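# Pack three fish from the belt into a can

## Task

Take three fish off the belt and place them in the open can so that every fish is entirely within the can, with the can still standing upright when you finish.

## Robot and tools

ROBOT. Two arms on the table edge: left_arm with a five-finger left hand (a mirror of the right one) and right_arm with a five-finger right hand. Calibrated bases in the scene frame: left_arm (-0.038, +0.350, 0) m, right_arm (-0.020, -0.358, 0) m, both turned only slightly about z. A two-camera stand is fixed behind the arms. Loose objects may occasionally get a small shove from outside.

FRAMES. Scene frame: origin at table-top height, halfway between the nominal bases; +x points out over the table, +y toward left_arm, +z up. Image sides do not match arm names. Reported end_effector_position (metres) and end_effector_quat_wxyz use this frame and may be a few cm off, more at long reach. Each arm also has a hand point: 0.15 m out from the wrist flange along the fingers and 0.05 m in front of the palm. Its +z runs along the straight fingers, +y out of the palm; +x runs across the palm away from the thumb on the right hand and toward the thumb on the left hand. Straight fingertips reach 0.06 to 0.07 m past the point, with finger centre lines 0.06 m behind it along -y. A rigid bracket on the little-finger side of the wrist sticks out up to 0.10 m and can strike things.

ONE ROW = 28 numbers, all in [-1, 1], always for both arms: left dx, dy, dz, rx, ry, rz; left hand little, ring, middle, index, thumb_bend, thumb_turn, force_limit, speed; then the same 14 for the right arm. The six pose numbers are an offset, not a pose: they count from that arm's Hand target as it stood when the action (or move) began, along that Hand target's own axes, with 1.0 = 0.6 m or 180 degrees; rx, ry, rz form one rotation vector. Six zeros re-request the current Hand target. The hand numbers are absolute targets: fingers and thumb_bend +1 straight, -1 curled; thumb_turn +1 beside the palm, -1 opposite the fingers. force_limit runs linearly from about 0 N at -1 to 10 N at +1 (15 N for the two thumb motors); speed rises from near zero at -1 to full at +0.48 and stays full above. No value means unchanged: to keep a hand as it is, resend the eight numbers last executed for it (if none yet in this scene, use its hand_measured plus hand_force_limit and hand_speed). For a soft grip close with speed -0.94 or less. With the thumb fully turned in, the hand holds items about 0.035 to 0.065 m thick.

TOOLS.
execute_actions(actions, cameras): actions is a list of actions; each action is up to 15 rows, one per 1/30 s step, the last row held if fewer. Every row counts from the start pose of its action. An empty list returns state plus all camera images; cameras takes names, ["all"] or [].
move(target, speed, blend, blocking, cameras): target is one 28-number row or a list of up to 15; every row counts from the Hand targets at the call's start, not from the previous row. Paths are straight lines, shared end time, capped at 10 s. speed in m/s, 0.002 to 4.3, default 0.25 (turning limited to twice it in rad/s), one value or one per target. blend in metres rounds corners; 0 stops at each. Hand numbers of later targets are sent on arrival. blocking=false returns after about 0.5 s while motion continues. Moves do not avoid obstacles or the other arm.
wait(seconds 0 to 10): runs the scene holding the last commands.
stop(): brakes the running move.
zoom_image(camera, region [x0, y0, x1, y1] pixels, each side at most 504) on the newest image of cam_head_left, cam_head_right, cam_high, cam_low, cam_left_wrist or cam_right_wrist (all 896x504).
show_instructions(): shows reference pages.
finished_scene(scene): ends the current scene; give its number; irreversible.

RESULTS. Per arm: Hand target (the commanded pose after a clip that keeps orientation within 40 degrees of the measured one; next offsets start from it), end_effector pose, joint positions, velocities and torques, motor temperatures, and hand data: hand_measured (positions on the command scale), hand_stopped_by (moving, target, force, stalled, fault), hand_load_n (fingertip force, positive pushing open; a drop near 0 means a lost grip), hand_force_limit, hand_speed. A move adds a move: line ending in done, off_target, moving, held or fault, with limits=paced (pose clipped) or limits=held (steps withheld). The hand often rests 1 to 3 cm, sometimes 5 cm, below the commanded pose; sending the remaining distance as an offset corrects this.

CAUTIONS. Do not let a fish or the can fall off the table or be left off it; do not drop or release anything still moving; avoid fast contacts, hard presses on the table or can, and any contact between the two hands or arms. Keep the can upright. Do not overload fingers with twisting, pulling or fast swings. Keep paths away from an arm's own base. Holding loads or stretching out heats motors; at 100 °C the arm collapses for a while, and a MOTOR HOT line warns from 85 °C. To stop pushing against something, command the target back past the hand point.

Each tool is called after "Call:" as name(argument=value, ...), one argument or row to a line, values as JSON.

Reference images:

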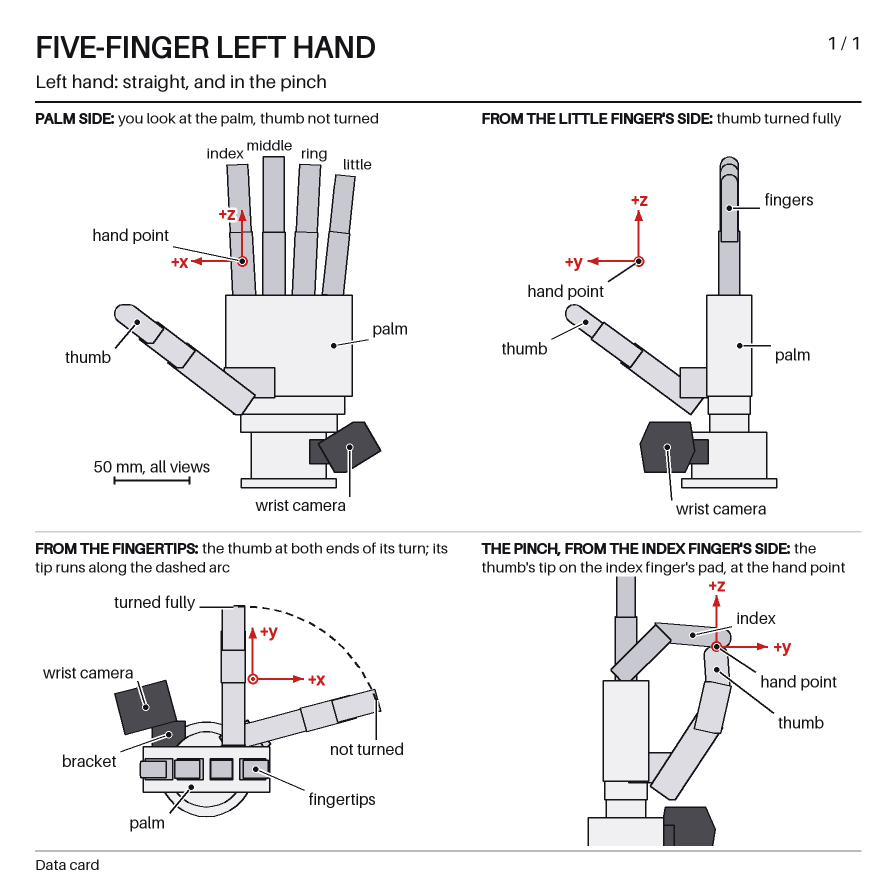

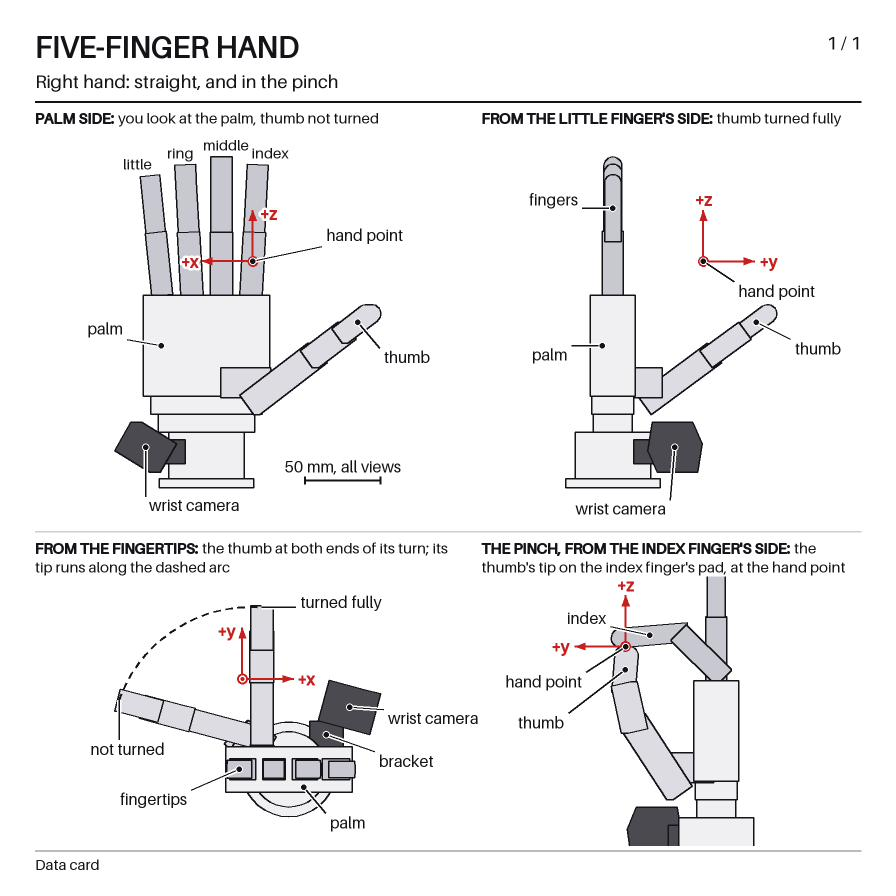

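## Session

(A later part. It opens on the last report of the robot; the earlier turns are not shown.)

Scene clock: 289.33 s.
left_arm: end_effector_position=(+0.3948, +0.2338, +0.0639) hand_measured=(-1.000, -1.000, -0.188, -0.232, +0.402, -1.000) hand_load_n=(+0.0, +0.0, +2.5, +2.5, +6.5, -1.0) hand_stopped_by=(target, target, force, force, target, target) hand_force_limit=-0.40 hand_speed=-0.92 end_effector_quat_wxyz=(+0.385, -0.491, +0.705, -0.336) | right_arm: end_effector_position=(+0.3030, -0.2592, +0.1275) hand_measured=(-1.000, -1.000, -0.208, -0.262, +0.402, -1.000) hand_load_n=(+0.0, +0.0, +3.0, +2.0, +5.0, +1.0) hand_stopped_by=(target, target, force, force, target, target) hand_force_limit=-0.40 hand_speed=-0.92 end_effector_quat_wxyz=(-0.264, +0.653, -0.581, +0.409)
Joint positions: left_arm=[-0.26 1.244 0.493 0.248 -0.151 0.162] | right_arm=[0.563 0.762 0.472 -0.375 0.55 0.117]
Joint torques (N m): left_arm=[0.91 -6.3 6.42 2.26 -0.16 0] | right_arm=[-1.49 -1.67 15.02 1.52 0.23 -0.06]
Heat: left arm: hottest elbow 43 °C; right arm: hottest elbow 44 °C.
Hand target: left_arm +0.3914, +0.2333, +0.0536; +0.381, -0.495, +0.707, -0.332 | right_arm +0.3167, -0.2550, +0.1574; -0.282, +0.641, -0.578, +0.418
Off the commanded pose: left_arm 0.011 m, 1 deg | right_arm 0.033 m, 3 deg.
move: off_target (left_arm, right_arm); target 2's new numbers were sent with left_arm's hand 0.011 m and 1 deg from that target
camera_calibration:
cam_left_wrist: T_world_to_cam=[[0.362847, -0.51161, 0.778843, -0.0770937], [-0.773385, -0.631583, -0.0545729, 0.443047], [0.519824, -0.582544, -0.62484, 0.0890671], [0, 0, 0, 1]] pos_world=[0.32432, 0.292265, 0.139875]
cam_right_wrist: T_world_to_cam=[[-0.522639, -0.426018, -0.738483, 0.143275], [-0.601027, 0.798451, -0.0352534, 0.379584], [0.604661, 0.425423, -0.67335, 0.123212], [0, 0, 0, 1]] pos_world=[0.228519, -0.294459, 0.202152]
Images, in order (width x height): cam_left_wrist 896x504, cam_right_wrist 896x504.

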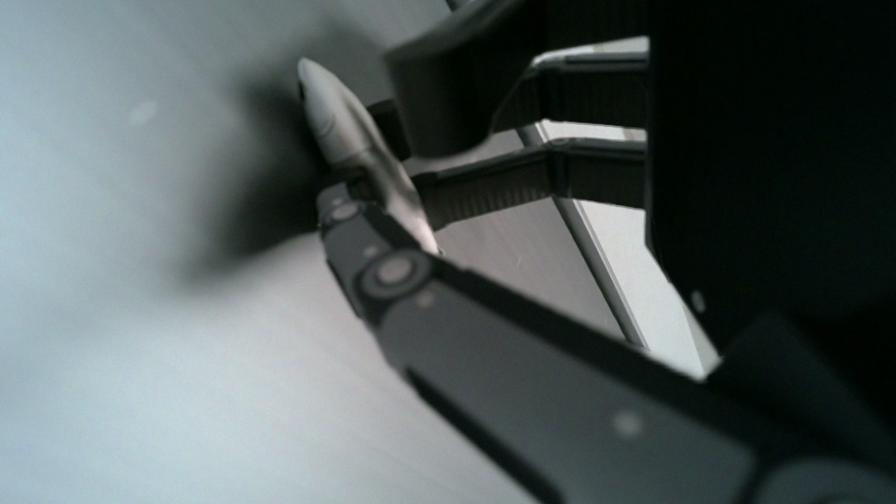

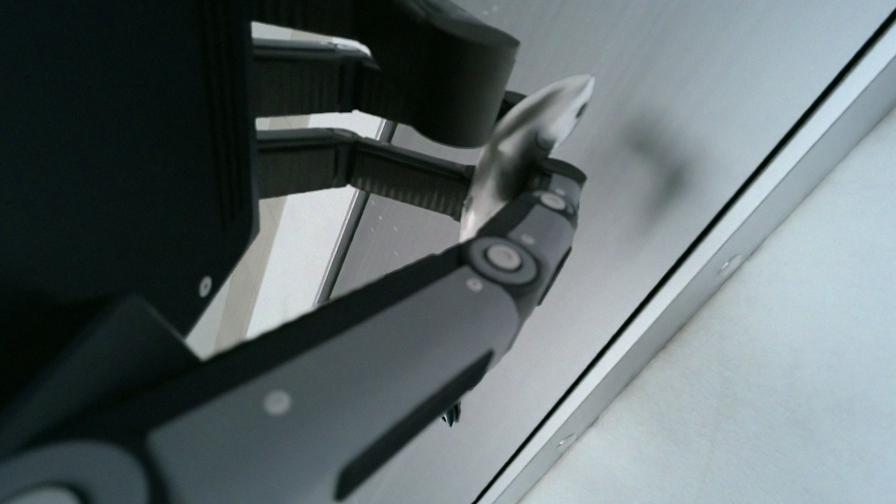

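Call:
move(
  target=[
    [-0.0111,-0.0633,-0.0049,0,0,0,-1,-1,-0.45,-0.25,0.4,-1,-0.4,-0.92,0,0,0,0,0,0,-1,-1,-0.5,-0.28,0.4,-1,-0.4,-0.92],
    [-0.0111,-0.0633,-0.0049,0,0,0,-1,-1,-0.48,-0.28,0.4,-1,-0.4,-0.92,0,0,0,0,0,0,-1,-1,-0.5,-0.28,0.4,-1,-0.4,-0.92],
    [-0.0388,-0.1763,-0.0701,0,0,0,-1,-1,-0.48,-0.28,0.4,-1,-0.4,-0.92,0,0,0,0,0,0,-1,-1,-0.5,-0.28,0.4,-1,-0.4,-0.92],
  ],
  speed=[0.06,0.06,0.09],
  cameras=["cam_left_wrist","cam_right_wrist","cam_head_left"],
)

Scene clock: 311.03 s.
left_arm: end_effector_position=(+0.3889, +0.2355, +0.1346) hand_measured=(-1.000, -1.000, -0.194, -0.238, +0.402, -1.000) hand_load_n=(+0.0, +0.0, +3.5, +3.0, +7.5, +0.0) hand_stopped_by=(target, target, force, force, target, target) hand_force_limit=-0.40 hand_speed=-0.92 end_effector_quat_wxyz=(+0.365, -0.499, +0.722, -0.312) | right_arm: end_effector_position=(+0.3030, -0.2592, +0.1275) hand_measured=(-1.000, -1.000, -0.208, -0.262, +0.402, -1.000) hand_load_n=(+0.0, +0.0, +3.0, +2.0, +5.0, +1.0) hand_stopped_by=(target, target, force, force, target, target) hand_force_limit=-0.40 hand_speed=-0.92 end_effector_quat_wxyz=(-0.264, +0.653, -0.581, +0.409)
Joint positions: left_arm=[-0.26 1.088 0.65 -0.139 -0.151 0.161] | right_arm=[0.563 0.762 0.472 -0.375 0.55 0.117]
Joint torques (N m): left_arm=[0.44 -8.64 12.29 1.11 -0.15 0.02] | right_arm=[-1.38 -1.55 15.05 1.5 0.22 -0.06]
Motor temperatures (°C): left_arm=[24 28 43 25 23 22] | right_arm=[23 25 52 23 25 22]
Heat: left arm: hottest elbow 43 °C; right arm: hottest elbow 52 °C.
Hand target: left_arm +0.4073, +0.2288, +0.1686; +0.381, -0.495, +0.707, -0.332 | right_arm +0.3167, -0.2550, +0.1574; -0.282, +0.641, -0.578, +0.418
Off the commanded pose: left_arm 0.039 m, 3 deg | right_arm 0.033 m, 3 deg.
move: off_target (left_arm, right_arm); target 2's new numbers were sent with left_arm's hand 0.033 m and 3 deg from that target
camera_calibration:
cam_left_wrist: T_world_to_cam=[[0.416998, -0.526208, 0.741092, -0.141771], [-0.775356, -0.631409, -0.012051, 0.438381], [0.474274, -0.569585, -0.671295, 0.158165], [0, 0, 0, 1]] pos_world=[0.324006, 0.292285, 0.216524]
cam_right_wrist: T_world_to_cam=[[-0.522639, -0.426018, -0.738483, 0.143275], [-0.601027, 0.798451, -0.0352534, 0.379584], [0.604661, 0.425423, -0.67335, 0.123212], [0, 0, 0, 1]] pos_world=[0.228519, -0.294459, 0.202152]
Images, in order (width x height): cam_head_left 896x504, cam_left_wrist 896x504, cam_right_wrist 896x504.

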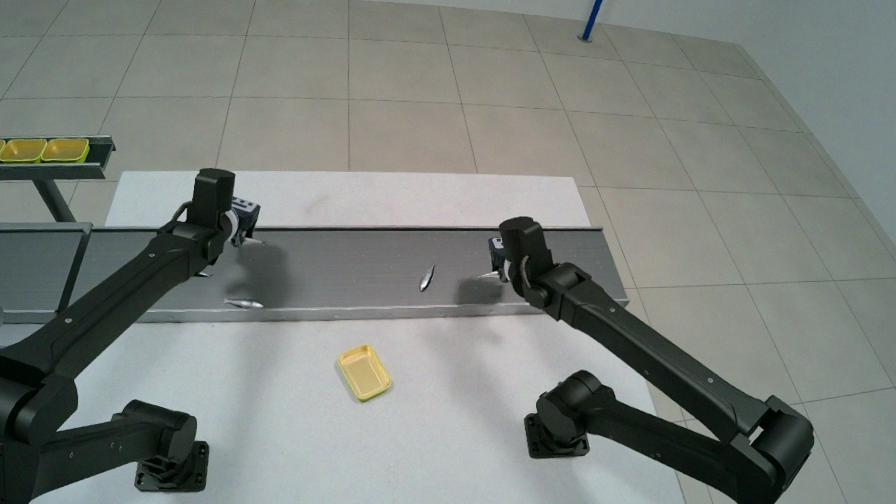

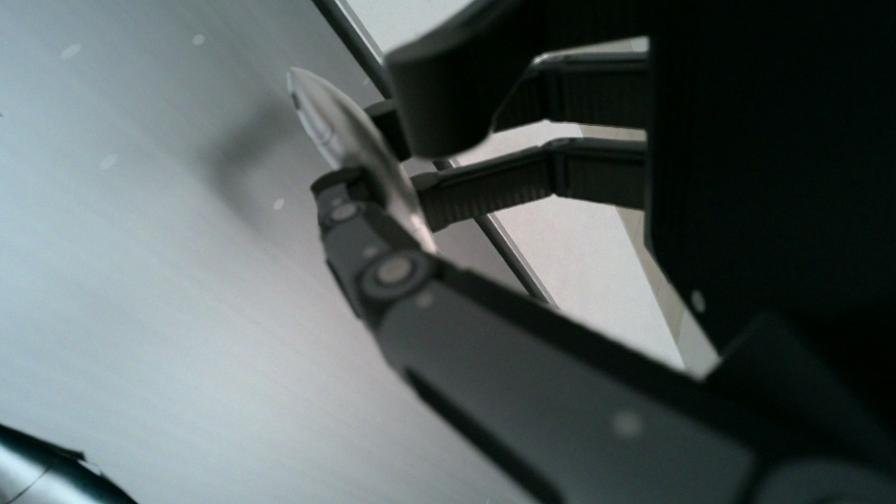

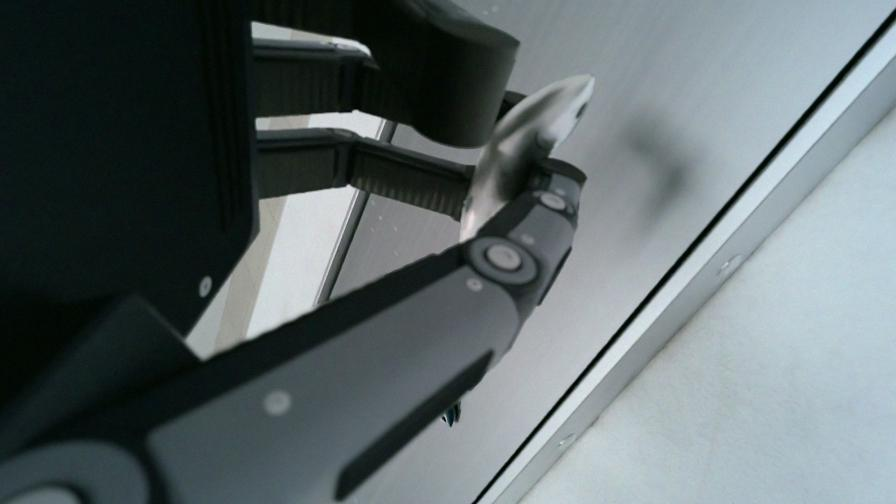

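Call:
move(
  target=[0.4841,0.0823,-0.336,0.063,0.2565,0.1481,-1,-1,-0.48,-0.28,0.4,-1,-0.4,-0.92,0,0,0,0,0,0,-1,-1,-0.5,-0.28,0.4,-1,-0.4,-0.92],
  speed=0.18,
  cameras=["cam_left_wrist","cam_head_left","cam_head_right"],
)

Scene clock: 326.97 s.
left_arm: end_effector_position=(+0.1461, -0.0053, +0.1586) hand_measured=(-1.000, -1.000, -0.194, -0.238, +0.402, -1.000) hand_load_n=(+0.0, +0.0, +3.5, +3.0, +7.5, -0.5) hand_stopped_by=(target, target, force, force, target, target) hand_force_limit=-0.40 hand_speed=-0.92 end_effector_quat_wxyz=(+0.185, -0.126, +0.858, -0.462) | right_arm: end_effector_position=(+0.3030, -0.2592, +0.1275) hand_measured=(-1.000, -1.000, -0.208, -0.262, +0.402, -1.000) hand_load_n=(+0.0, +0.0, +3.0, +2.0, +5.5, +1.0) hand_stopped_by=(target, target, force, force, target, target) hand_force_limit=-0.40 hand_speed=-0.92 end_effector_quat_wxyz=(-0.264, +0.653, -0.581, +0.409)
Joint positions: left_arm=[-1.032 0.896 0.582 -0.214 -0.007 0.23] | right_arm=[0.563 0.762 0.472 -0.375 0.55 0.117]
Joint torques (N m): left_arm=[0.03 -3.43 10.02 2.26 0.11 0.15] | right_arm=[-1.26 -1.49 15.06 1.48 0.23 -0.07]
Motor temperatures (°C): left_arm=[24 28 49 25 23 22] | right_arm=[23 25 56 23 25 22]
Heat: left arm: hottest elbow 49 °C; right arm: hottest elbow 56 °C.
Hand target: left_arm +0.1463, -0.0147, +0.1649; +0.186, -0.116, +0.855, -0.470 | right_arm +0.3167, -0.2550, +0.1574; -0.282, +0.641, -0.578, +0.418
Off the commanded pose: left_arm 0.011 m, 1 deg | right_arm 0.033 m, 3 deg.
move: off_target (left_arm, right_arm)
camera_calibration:
cam_left_wrist: T_world_to_cam=[[-0.17504, -0.613847, 0.769774, -0.103501], [-0.969422, 0.244038, -0.0258336, 0.133602], [-0.171996, -0.750758, -0.637793, 0.240519], [0, 0, 0, 1]] pos_world=[0.152768, 0.0844337, 0.236525]
Images, in order (width x height): cam_head_left 896x504, cam_head_right 896x504, cam_left_wrist 896x504.

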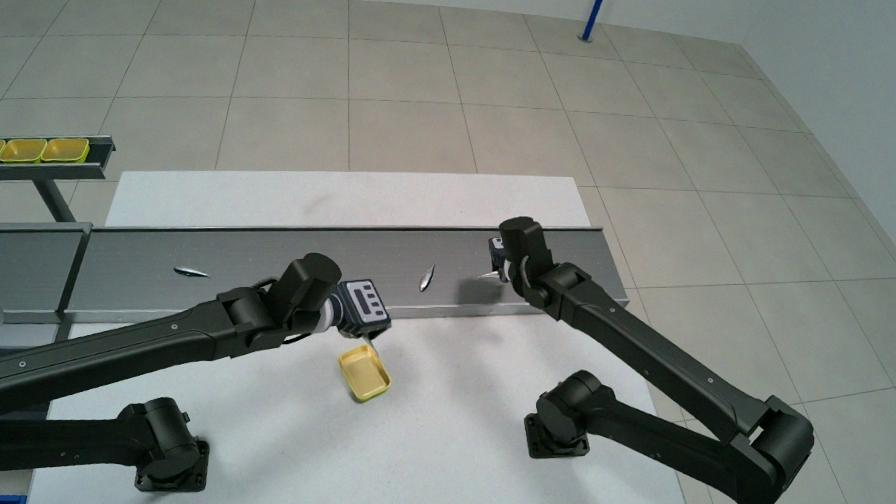

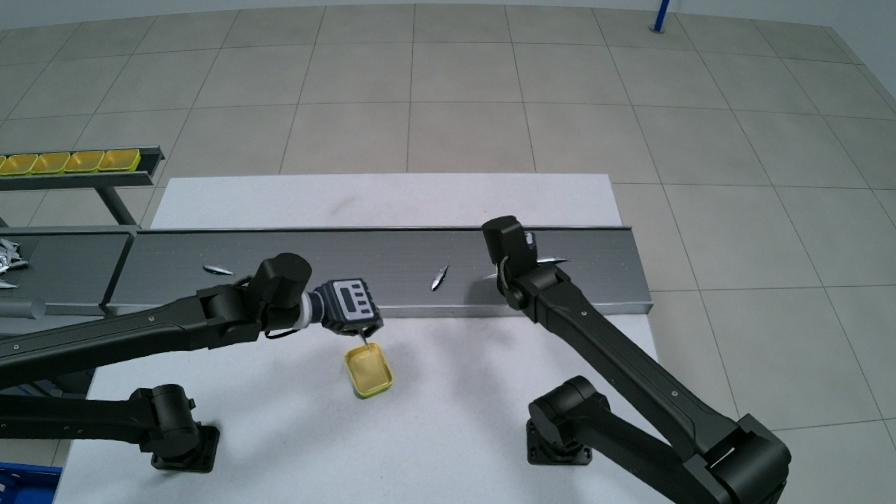

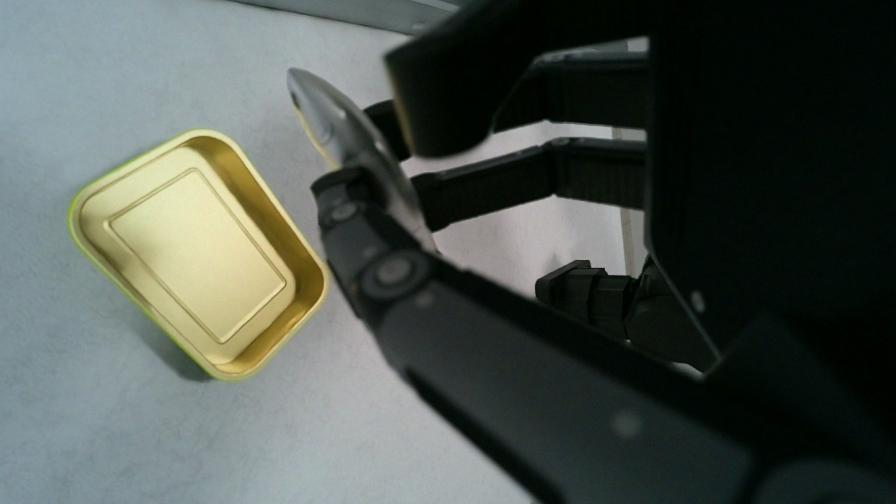

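Call:
move(
  target=[0.0497,0.17,0.0555,0.0081,0.0329,0.019,-1,-1,-0.48,-0.28,0.4,-1,-0.4,-0.92,0,0,0,0,0,0,-1,-1,-0.5,-0.28,0.4,-1,-0.4,-0.92],
  speed=0.1,
  cameras=["cam_left_wrist"],
)

Scene clock: 358.60 s.
left_arm: end_effector_position=(+0.1281, -0.0004, +0.0632) hand_measured=(-1.000, -1.000, -0.194, -0.238, +0.402, -1.000) hand_load_n=(+0.0, +0.0, +3.5, +3.0, +7.5, -0.5) hand_stopped_by=(target, target, force, force, target, target) hand_force_limit=-0.40 hand_speed=-0.92 end_effector_quat_wxyz=(+0.155, -0.063, +0.859, -0.484) | right_arm: end_effector_position=(+0.3030, -0.2592, +0.1275) hand_measured=(-1.000, -1.000, -0.208, -0.262, +0.402, -1.000) hand_load_n=(+0.0, +0.0, +3.0, +2.0, +5.0, +1.0) hand_stopped_by=(target, target, force, force, target, target) hand_force_limit=-0.40 hand_speed=-0.92 end_effector_quat_wxyz=(-0.264, +0.653, -0.581, +0.409)
Joint positions: left_arm=[-1.008 1.049 0.363 0.178 0.138 0.313] | right_arm=[0.563 0.762 0.472 -0.375 0.55 0.117]
Joint torques (N m): left_arm=[2.32 -3.78 6.84 2.33 0.21 0.18] | right_arm=[-1.44 -1.73 15.09 1.52 0.21 -0.05]
Motor temperatures (°C): left_arm=[24 28 50 25 23 22] | right_arm=[23 25 60 23 25 22]
Heat: left arm: hottest elbow 50 °C; right arm: hottest elbow 60 °C.
Hand target: left_arm +0.1312, +0.0032, +0.0558; +0.157, -0.064, +0.861, -0.480 | right_arm +0.3167, -0.2550, +0.1574; -0.282, +0.641, -0.578, +0.418
Off the commanded pose: left_arm 0.009 m, 1 deg | right_arm 0.033 m, 3 deg.
move: off_target (right_arm)
camera_calibration:
cam_left_wrist: T_world_to_cam=[[-0.269617, -0.565104, 0.779721, -0.0186592], [-0.924244, 0.379167, -0.0447898, 0.107952], [-0.270333, -0.732728, -0.624523, 0.191978], [0, 0, 0, 1]] pos_world=[0.146642, 0.0891913, 0.139279]
Images, in order (width x height): cam_left_wrist 896x504.

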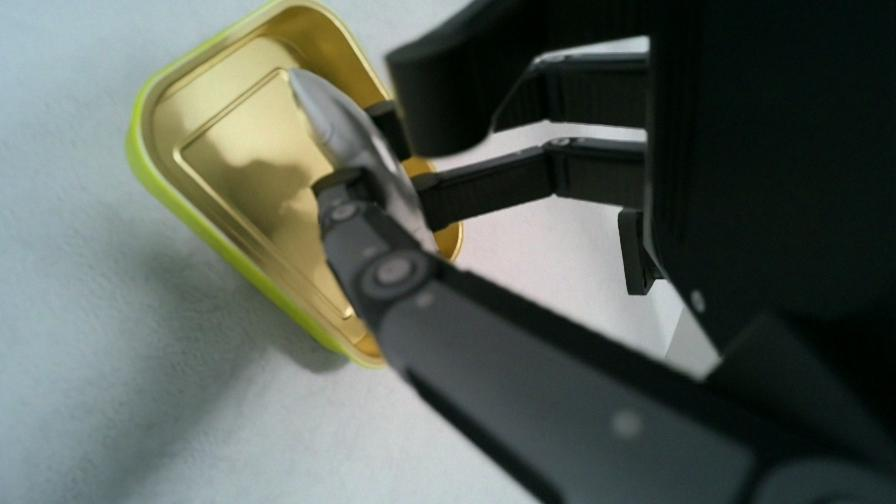

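Call:
move(
  target=[
    [0.0069,0.0282,0.0163,0,0,0,-1,-1,-0.48,-0.28,0.4,-1,-0.4,-0.92,0,0,0,0,0,0,-1,-1,-0.5,-0.28,0.4,-1,-0.4,-0.92],
    [0.0069,0.0282,0.0163,0,0,0,-1,-1,-0.08,-0.1,0.44,-1,-0.4,-0.85,0,0,0,0,0,0,-1,-1,-0.5,-0.28,0.4,-1,-0.4,-0.92],
  ],
  speed=0.05,
  cameras=["cam_left_wrist"],
)

Scene clock: 375.07 s.
left_arm: end_effector_position=(+0.1287, -0.0014, +0.0437) hand_measured=(-1.000, -1.000, -0.080, -0.100, +0.440, -1.000) hand_load_n=(+0.0, +0.0, +0.0, +0.0, +0.0, +0.0) hand_stopped_by=(target, target, target, target, target, target) hand_force_limit=-0.40 hand_speed=-0.85 end_effector_quat_wxyz=(+0.155, -0.063, +0.858, -0.485) | right_arm: end_effector_position=(+0.3030, -0.2592, +0.1275) hand_measured=(-1.000, -1.000, -0.208, -0.262, +0.402, -1.000) hand_load_n=(+0.0, +0.0, +3.5, +2.5, +5.0, +1.0) hand_stopped_by=(target, target, force, force, target, target) hand_force_limit=-0.40 hand_speed=-0.92 end_effector_quat_wxyz=(-0.264, +0.653, -0.581, +0.409)
Joint positions: left_arm=[-1.008 1.122 0.335 0.28 0.139 0.314] | right_arm=[0.563 0.762 0.472 -0.375 0.55 0.117]
Joint torques (N m): left_arm=[2.2 -4.48 6.23 2.21 0.17 0.13] | right_arm=[-1.55 -1.67 15.05 1.55 0.22 -0.05]
Motor temperatures (°C): left_arm=[24 28 48 25 23 22] | right_arm=[23 25 62 23 25 22]
Heat: left arm: hottest elbow 48 °C; right arm: hottest elbow 62 °C.
Hand target: left_arm +0.1312, +0.0032, +0.0359; +0.157, -0.064, +0.861, -0.480 | right_arm +0.3167, -0.2550, +0.1574; -0.282, +0.641, -0.578, +0.418
Off the commanded pose: left_arm 0.009 m, 1 deg | right_arm 0.033 m, 3 deg.
move: off_target (right_arm)
camera_calibration:
cam_left_wrist: T_world_to_cam=[[-0.270848, -0.563704, 0.780307, -0.00375797], [-0.923969, 0.379634, -0.0464605, 0.107991], [-0.270041, -0.733563, -0.623668, 0.179143], [0, 0, 0, 1]] pos_world=[0.147138, 0.0882974, 0.119676]
Images, in order (width x height): cam_left_wrist 896x504.

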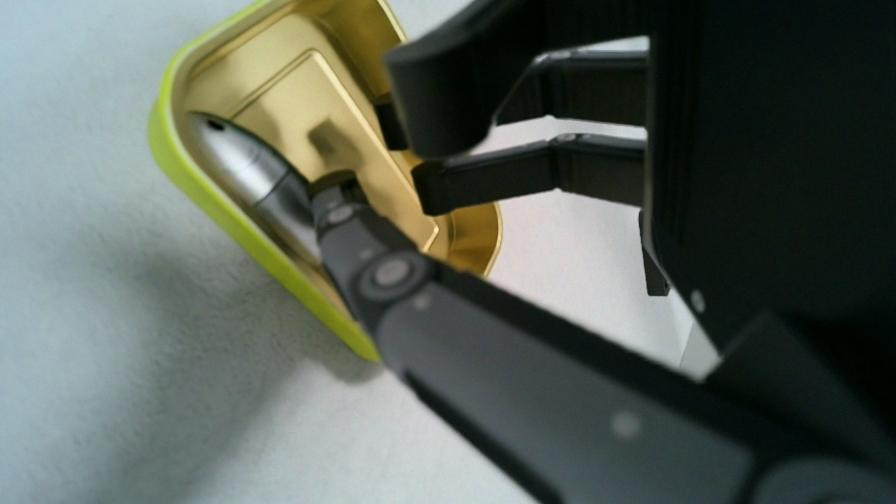

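Call:
move(
  target=[
    [-0.0182,-0.0617,-0.0047,0,0,0,-1,-1,-0.08,-0.1,0.44,-1,-0.4,-0.85,0,0,0,0,0,0,-1,-1,-0.5,-0.28,0.4,-1,-0.4,-0.92],
    [-0.0459,-0.1747,-0.0699,0,0,0,-1,-1,-0.08,-0.1,0.44,-1,-0.4,-0.85,0,0,0,0,0,0,-1,-1,-0.5,-0.28,0.4,-1,-0.4,-0.92],
  ],
  speed=[0.06,0.1],
  blend=0.005,
  cameras=["cam_left_wrist"],
)

Scene clock: 403.70 s.
left_arm: end_effector_position=(+0.1261, +0.0029, +0.1182) hand_measured=(-1.000, -1.000, -0.080, -0.100, +0.440, -1.000) hand_load_n=(+0.0, +0.0, +0.0, +0.0, +0.0, +0.0) hand_stopped_by=(target, target, target, target, target, target) hand_force_limit=-0.40 hand_speed=-0.85 end_effector_quat_wxyz=(+0.142, -0.067, +0.875, -0.459) | right_arm: end_effector_position=(+0.3030, -0.2592, +0.1275) hand_measured=(-1.000, -1.000, -0.208, -0.262, +0.402, -1.000) hand_load_n=(+0.0, +0.0, +3.0, +2.0, +5.0, +1.0) hand_stopped_by=(target, target, force, force, target, target) hand_force_limit=-0.40 hand_speed=-0.92 end_effector_quat_wxyz=(-0.264, +0.653, -0.581, +0.409)
Joint positions: left_arm=[-1.008 0.923 0.505 -0.158 0.139 0.314] | right_arm=[0.563 0.762 0.472 -0.375 0.55 0.117]
Joint torques (N m): left_arm=[1.79 -5.48 12.52 1.16 0.09 0.15] | right_arm=[-1.26 -1.55 15.06 1.51 0.21 -0.06]
Motor temperatures (°C): left_arm=[24 28 45 25 23 22] | right_arm=[23 25 63 23 25 22]
Heat: left arm: hottest elbow 45 °C; right arm: hottest elbow 63 °C.
Hand target: left_arm +0.1390, -0.0115, +0.1511; +0.157, -0.064, +0.861, -0.480 | right_arm +0.3167, -0.2550, +0.1574; -0.282, +0.641, -0.578, +0.418
Off the commanded pose: left_arm 0.038 m, 3 deg | right_arm 0.033 m, 3 deg.
move: off_target (left_arm, right_arm)
camera_calibration:
cam_left_wrist: T_world_to_cam=[[-0.243603, -0.608886, 0.754927, -0.0605601], [-0.924657, 0.380703, 0.00868421, 0.100972], [-0.292691, -0.695933, -0.655751, 0.234613], [0, 0, 0, 1]] pos_world=[0.147281, 0.0879601, 0.198689]
Images, in order (width x height): cam_left_wrist 896x504.

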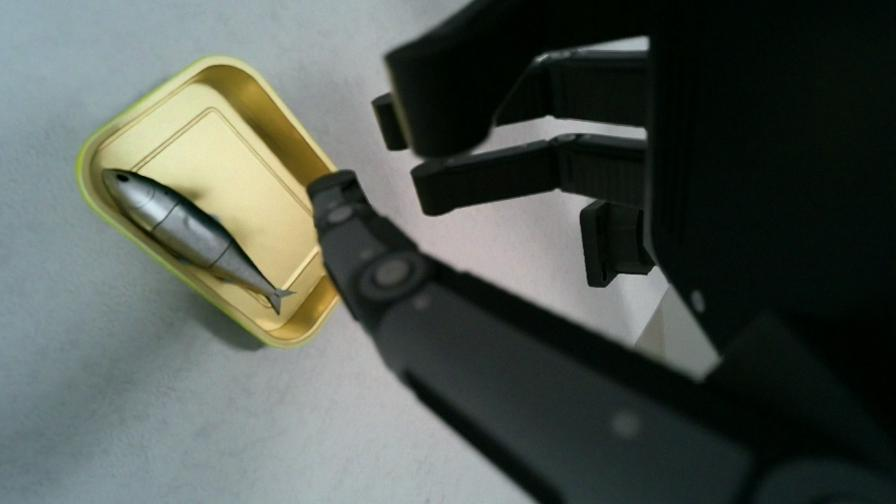

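Call:
move(
  target=[
    [-0.5035,0.3383,-0.3511,-0.0687,-0.28,-0.1617,-1,-1,0.05,0.05,0.4,-1,-0.4,-0.3,0,0,0,0,0,0,-1,-1,-0.5,-0.28,0.4,-1,-0.4,-0.92],
    [-0.5035,0.3383,-0.3511,-0.0687,-0.28,-0.1617,-1,-1,0.05,0.05,0.4,-1,-0.4,-0.3,-0.4597,0.0882,-0.34,0.1363,-0.5553,-0.3206,-1,-1,-0.5,-0.28,0.4,-1,-0.4,-0.92],
  ],
  speed=0.28,
  blend=0.03,
  cameras=["all"],
)

Scene clock: 425.93 s.
left_arm: end_effector_position=(+0.3372, +0.3382, +0.1175) hand_measured=(-1.000, -1.000, +0.050, +0.050, +0.400, -1.000) hand_load_n=(+0.0, +0.0, +0.0, +0.0, +0.0, +0.0) hand_stopped_by=(target, target, target, target, target, target) hand_force_limit=-0.40 hand_speed=-0.30 end_effector_quat_wxyz=(+0.351, -0.487, +0.729, -0.330) | right_arm: end_effector_position=(+0.1133, +0.0141, +0.1371) hand_measured=(-1.000, -1.000, -0.208, -0.262, +0.402, -1.000) hand_load_n=(+0.0, +0.0, +3.0, +2.5, +5.0, +1.0) hand_stopped_by=(target, target, force, force, target, target) hand_force_limit=-0.40 hand_speed=-0.92 end_effector_quat_wxyz=(-0.496, +0.836, +0.233, -0.038)
Joint positions: left_arm=[0.124 0.902 0.493 -0.173 0.225 0.373] | right_arm=[0.967 1.128 0.708 -0.413 -0.818 -0.871]
Joint torques (N m): left_arm=[1.67 -2.96 12.49 2.24 -0.04 0.05] | right_arm=[0.26 -4.13 14.24 1.28 -0.5 -0.11]
Motor temperatures (°C): left_arm=[24 27 50 25 23 22] | right_arm=[23 25 64 23 25 22]
Heat: left arm: hottest elbow 50 °C; right arm: hottest elbow 64 °C.
Hand target: left_arm +0.3623, +0.3449, +0.1454; +0.375, -0.482, +0.715, -0.339 | right_arm +0.1189, +0.0303, +0.1548; -0.504, +0.826, +0.250, -0.029
Off the commanded pose: left_arm 0.038 m, 3 deg | right_arm 0.025 m, 3 deg.
move: off_target (left_arm, right_arm)
camera_calibration:
cam_left_wrist: T_world_to_cam=[[0.391976, -0.524814, 0.755596, -0.0472123], [-0.804016, -0.594593, 0.00410828, 0.458204], [0.447116, -0.609122, -0.655025, 0.250364], [0, 0, 0, 1]] pos_world=[0.274968, 0.400169, 0.197786]
cam_right_wrist: T_world_to_cam=[[0.562126, -0.275194, -0.779925, 0.0483738], [-0.446538, -0.894744, -0.00613205, 0.0501422], [-0.696146, 0.351713, -0.625843, 0.270136], [0, 0, 0, 1]] pos_world=[0.183252, -0.0368337, 0.207098]

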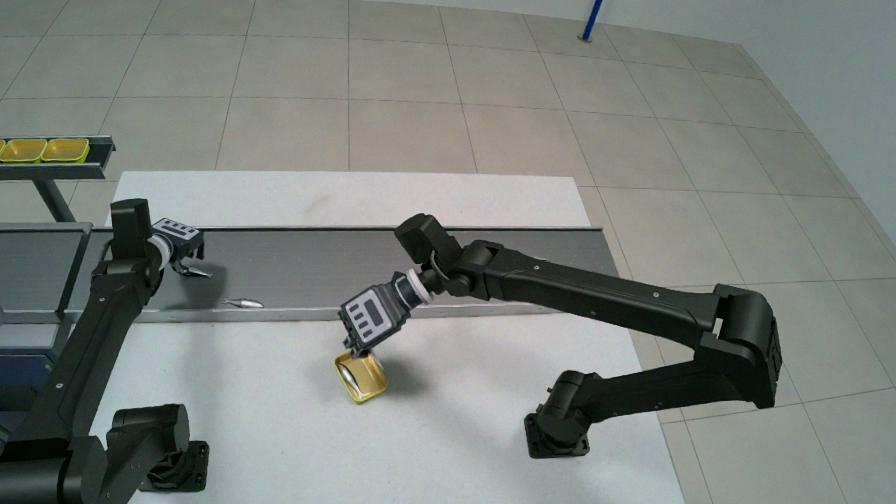

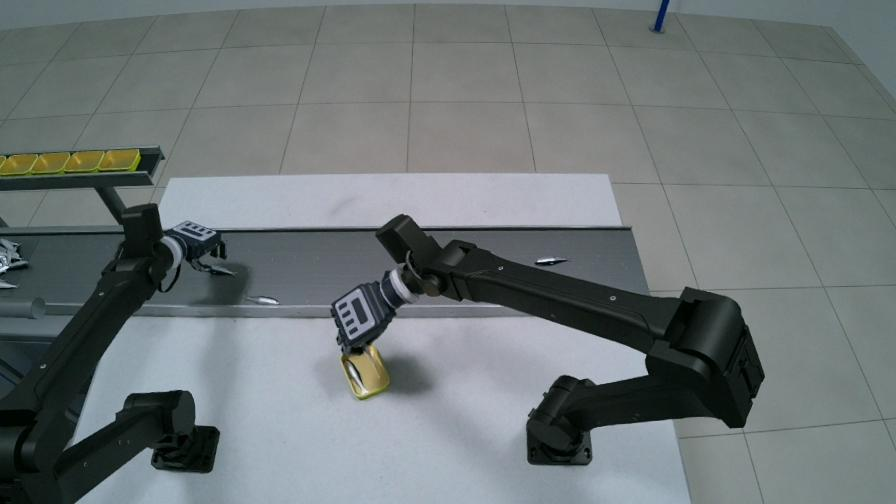

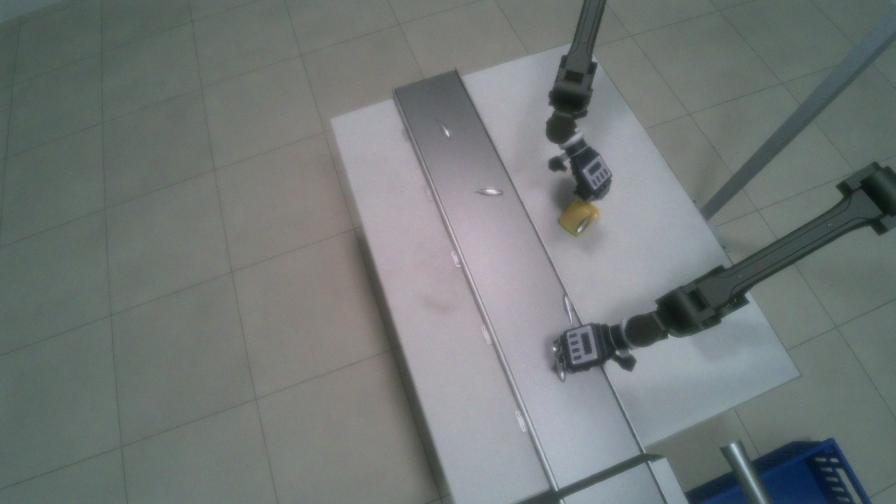

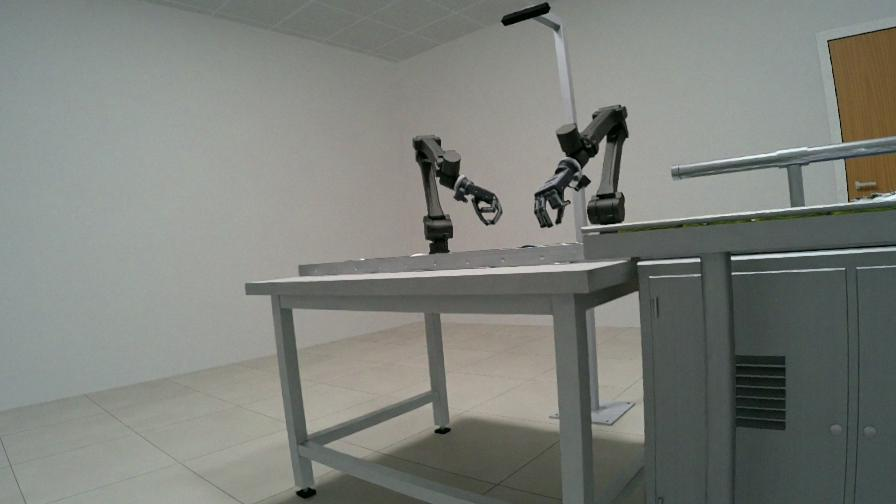

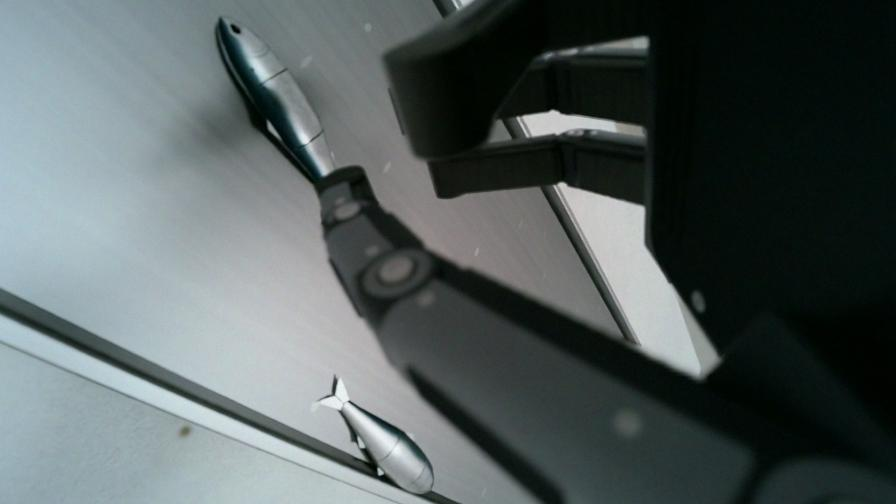

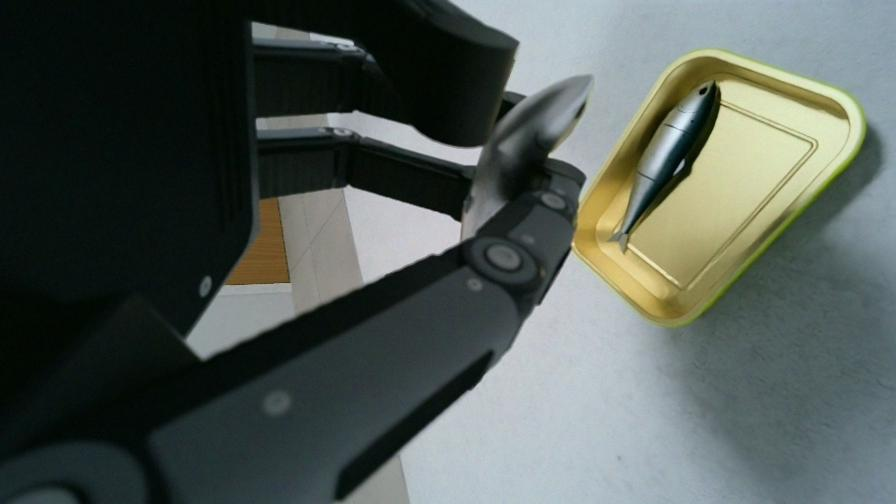

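Call:
move(
  target=[0.0095,0.12,0.0588,-0.0023,-0.0094,-0.0054,-1,-1,0.05,0.05,0.4,-1,-0.4,-0.3,-0.0298,0.1503,0.0569,0.0058,-0.0235,-0.0136,-1,-1,-0.5,-0.28,0.4,-1,-0.4,-0.92],
  speed=0.1,
  cameras=["cam_left_wrist","cam_right_wrist"],
)

Scene clock: 461.87 s.
left_arm: end_effector_position=(+0.3618, +0.3524, +0.0740) hand_measured=(-1.000, -1.000, +0.050, +0.050, +0.400, -1.000) hand_load_n=(+0.0, +0.0, +0.0, +0.0, +0.5, +0.0) hand_stopped_by=(target, target, target, target, target, target) hand_force_limit=-0.40 hand_speed=-0.30 end_effector_quat_wxyz=(+0.383, -0.485, +0.710, -0.337) | right_arm: end_effector_position=(+0.1215, +0.0181, +0.0622) hand_measured=(-1.000, -1.000, -0.208, -0.262, +0.402, -1.000) hand_load_n=(+0.0, +0.0, +3.0, +2.5, +5.0, +1.0) hand_stopped_by=(target, target, force, force, target, target) hand_force_limit=-0.40 hand_speed=-0.92 end_effector_quat_wxyz=(-0.501, +0.815, +0.286, -0.056)
Joint positions: left_arm=[0.15 1.071 0.412 0.146 0.219 0.373] | right_arm=[0.937 1.328 0.648 -0.253 -0.912 -1.044]
Joint torques (N m): left_arm=[2.2 -4.42 6.95 2.17 -0.03 0] | right_arm=[-1.9 -5.77 8.16 2.02 -0.59 -0.11]
Motor temperatures (°C): left_arm=[24 27 59 25 23 22] | right_arm=[23 25 58 23 26 22]
Heat: left arm: hottest elbow 59 °C; right arm: hottest elbow 58 °C.
Hand target: left_arm +0.3598, +0.3570, +0.0658; +0.381, -0.495, +0.707, -0.333 | right_arm +0.1278, +0.0173, +0.0581; -0.503, +0.814, +0.286, -0.051
Off the commanded pose: left_arm 0.010 m, 1 deg | right_arm 0.007 m, 1 deg.
move: done
camera_calibration:
cam_left_wrist: T_world_to_cam=[[0.356578, -0.521495, 0.775174, -0.00635421], [-0.783087, -0.619346, -0.0564448, 0.49235], [0.509537, -0.586902, -0.629221, 0.187169], [0, 0, 0, 1]] pos_world=[0.292449, 0.411471, 0.150487]
cam_right_wrist: T_world_to_cam=[[0.603225, -0.188212, -0.775046, -0.0205033], [-0.339586, -0.939884, -0.0360619, 0.0466598], [-0.721665, 0.284948, -0.630875, 0.232047], [0, 0, 0, 1]] pos_world=[0.195673, -0.0261255, 0.132184]
Images, in order (width x height): cam_left_wrist 896x504, cam_right_wrist 896x504.

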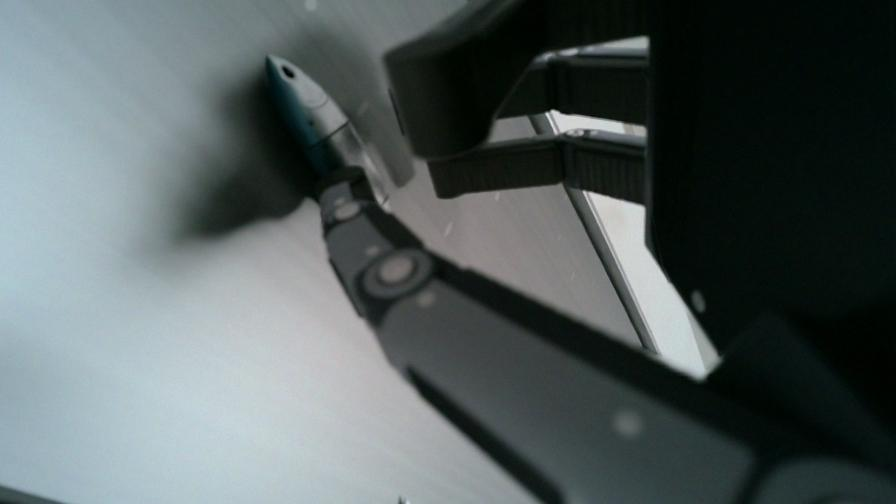

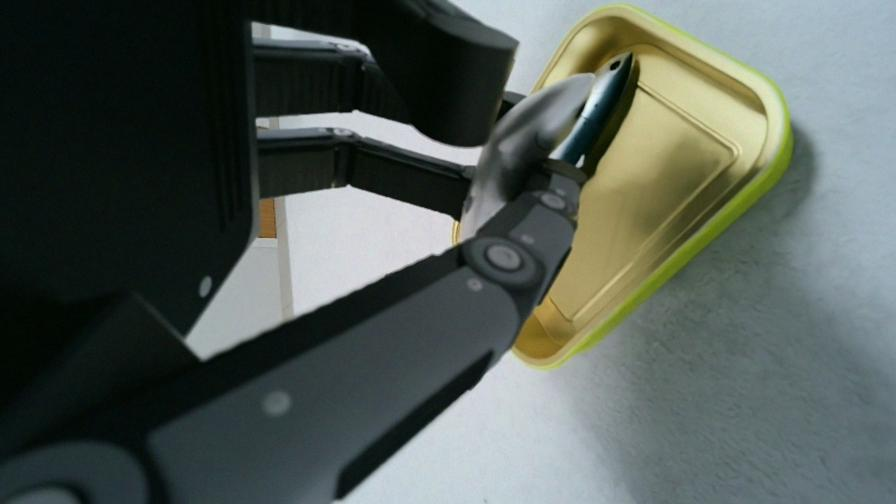

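Call:
move(
  target=[
    [-0.0096,0.0065,-0.0072,0,0,0,-1,-1,0.05,0.05,0.4,-1,-0.4,-0.3,0.0064,0.0066,-0.0087,0,0,0,-1,-1,-0.5,-0.28,0.4,-1,-0.4,-0.92],
    [-0.0055,0.0232,0.0024,0,0,0,-1,-1,0.05,0.05,0.4,-1,-0.4,-0.3,-0.0002,0.0334,0.0068,0,0,0,-1,-1,-0.5,-0.28,0.4,-1,-0.4,-0.92],
    [-0.0055,0.0232,0.0024,0,0,0,-1,-1,-0.45,-0.25,0.4,-1,-0.4,-0.92,-0.0002,0.0334,0.0068,0,0,0,-1,-1,-0.5,-0.28,0.4,-1,-0.4,-0.92],
  ],
  speed=0.05,
  cameras=["cam_left_wrist","cam_right_wrist"],
)

Scene clock: 491.03 s.
left_arm: end_effector_position=(+0.3592, +0.3601, +0.0634) hand_measured=(-1.000, -1.000, -0.172, -0.232, +0.402, -1.000) hand_load_n=(+0.0, +0.0, +1.0, +3.0, +6.0, -0.5) hand_stopped_by=(target, target, force, force, target, target) hand_force_limit=-0.40 hand_speed=-0.92 end_effector_quat_wxyz=(+0.384, -0.491, +0.705, -0.338) | right_arm: end_effector_position=(+0.1290, +0.0156, +0.0440) hand_measured=(-1.000, -1.000, -0.208, -0.262, +0.402, -1.000) hand_load_n=(+0.0, +0.0, +3.0, +2.0, +5.0, +1.0) hand_stopped_by=(target, target, force, force, target, target) hand_force_limit=-0.40 hand_speed=-0.92 end_effector_quat_wxyz=(-0.502, +0.814, +0.287, -0.055)
Joint positions: left_arm=[0.179 1.096 0.39 0.193 0.237 0.373] | right_arm=[0.915 1.379 0.636 -0.211 -0.925 -1.073]
Joint torques (N m): left_arm=[2.08 -4.37 6.61 2.15 0.23 0.18] | right_arm=[-1.79 -6.18 7.57 1.91 -0.6 -0.07]
Motor temperatures (°C): left_arm=[24 27 49 25 23 22] | right_arm=[23 25 52 23 26 22]
Heat: left arm: hottest elbow 49 °C; right arm: hottest elbow 52 °C.
Hand target: left_arm +0.3556, +0.3640, +0.0540; +0.381, -0.495, +0.707, -0.333 | right_arm +0.1345, +0.0138, +0.0391; -0.503, +0.814, +0.286, -0.051
Off the commanded pose: left_arm 0.011 m, 1 deg | right_arm 0.008 m, 1 deg.
move: off_target (left_arm); target 3's new numbers were sent with left_arm's hand 0.011 m and 1 deg from that target
camera_calibration:
cam_left_wrist: T_world_to_cam=[[0.362303, -0.50983, 0.780263, 0.00026221], [-0.774866, -0.629996, -0.0518469, 0.495057], [0.517995, -0.585815, -0.623299, 0.182592], [0, 0, 0, 1]] pos_world=[0.288926, 0.418982, 0.139272]
cam_right_wrist: T_world_to_cam=[[0.60497, -0.186127, -0.774189, -0.0398221], [-0.339, -0.939981, -0.0389167, 0.046196], [-0.720479, 0.285994, -0.631757, 0.226692], [0, 0, 0, 1]] pos_world=[0.203078, -0.028821, 0.114182]
Images, in order (width x height): cam_left_wrist 896x504, cam_right_wrist 896x504.

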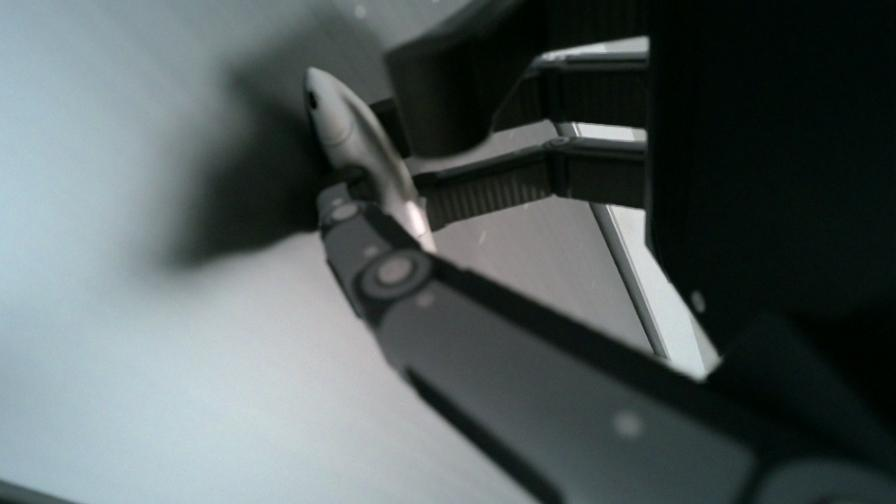

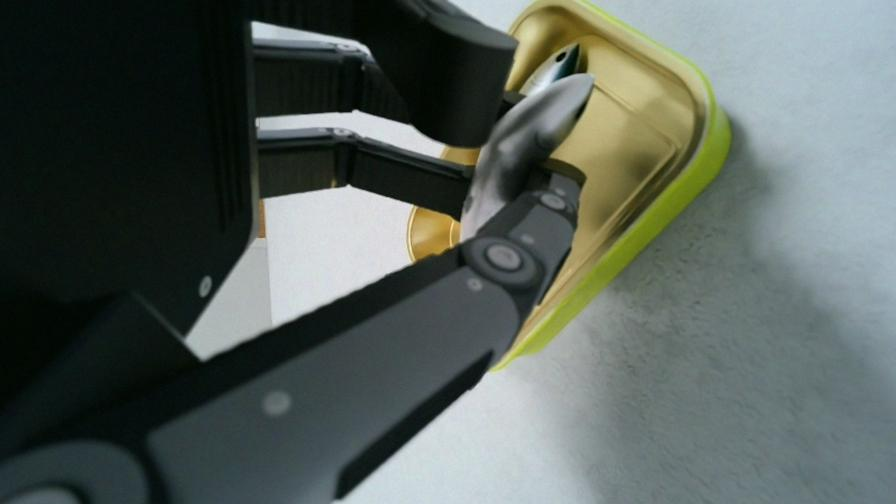

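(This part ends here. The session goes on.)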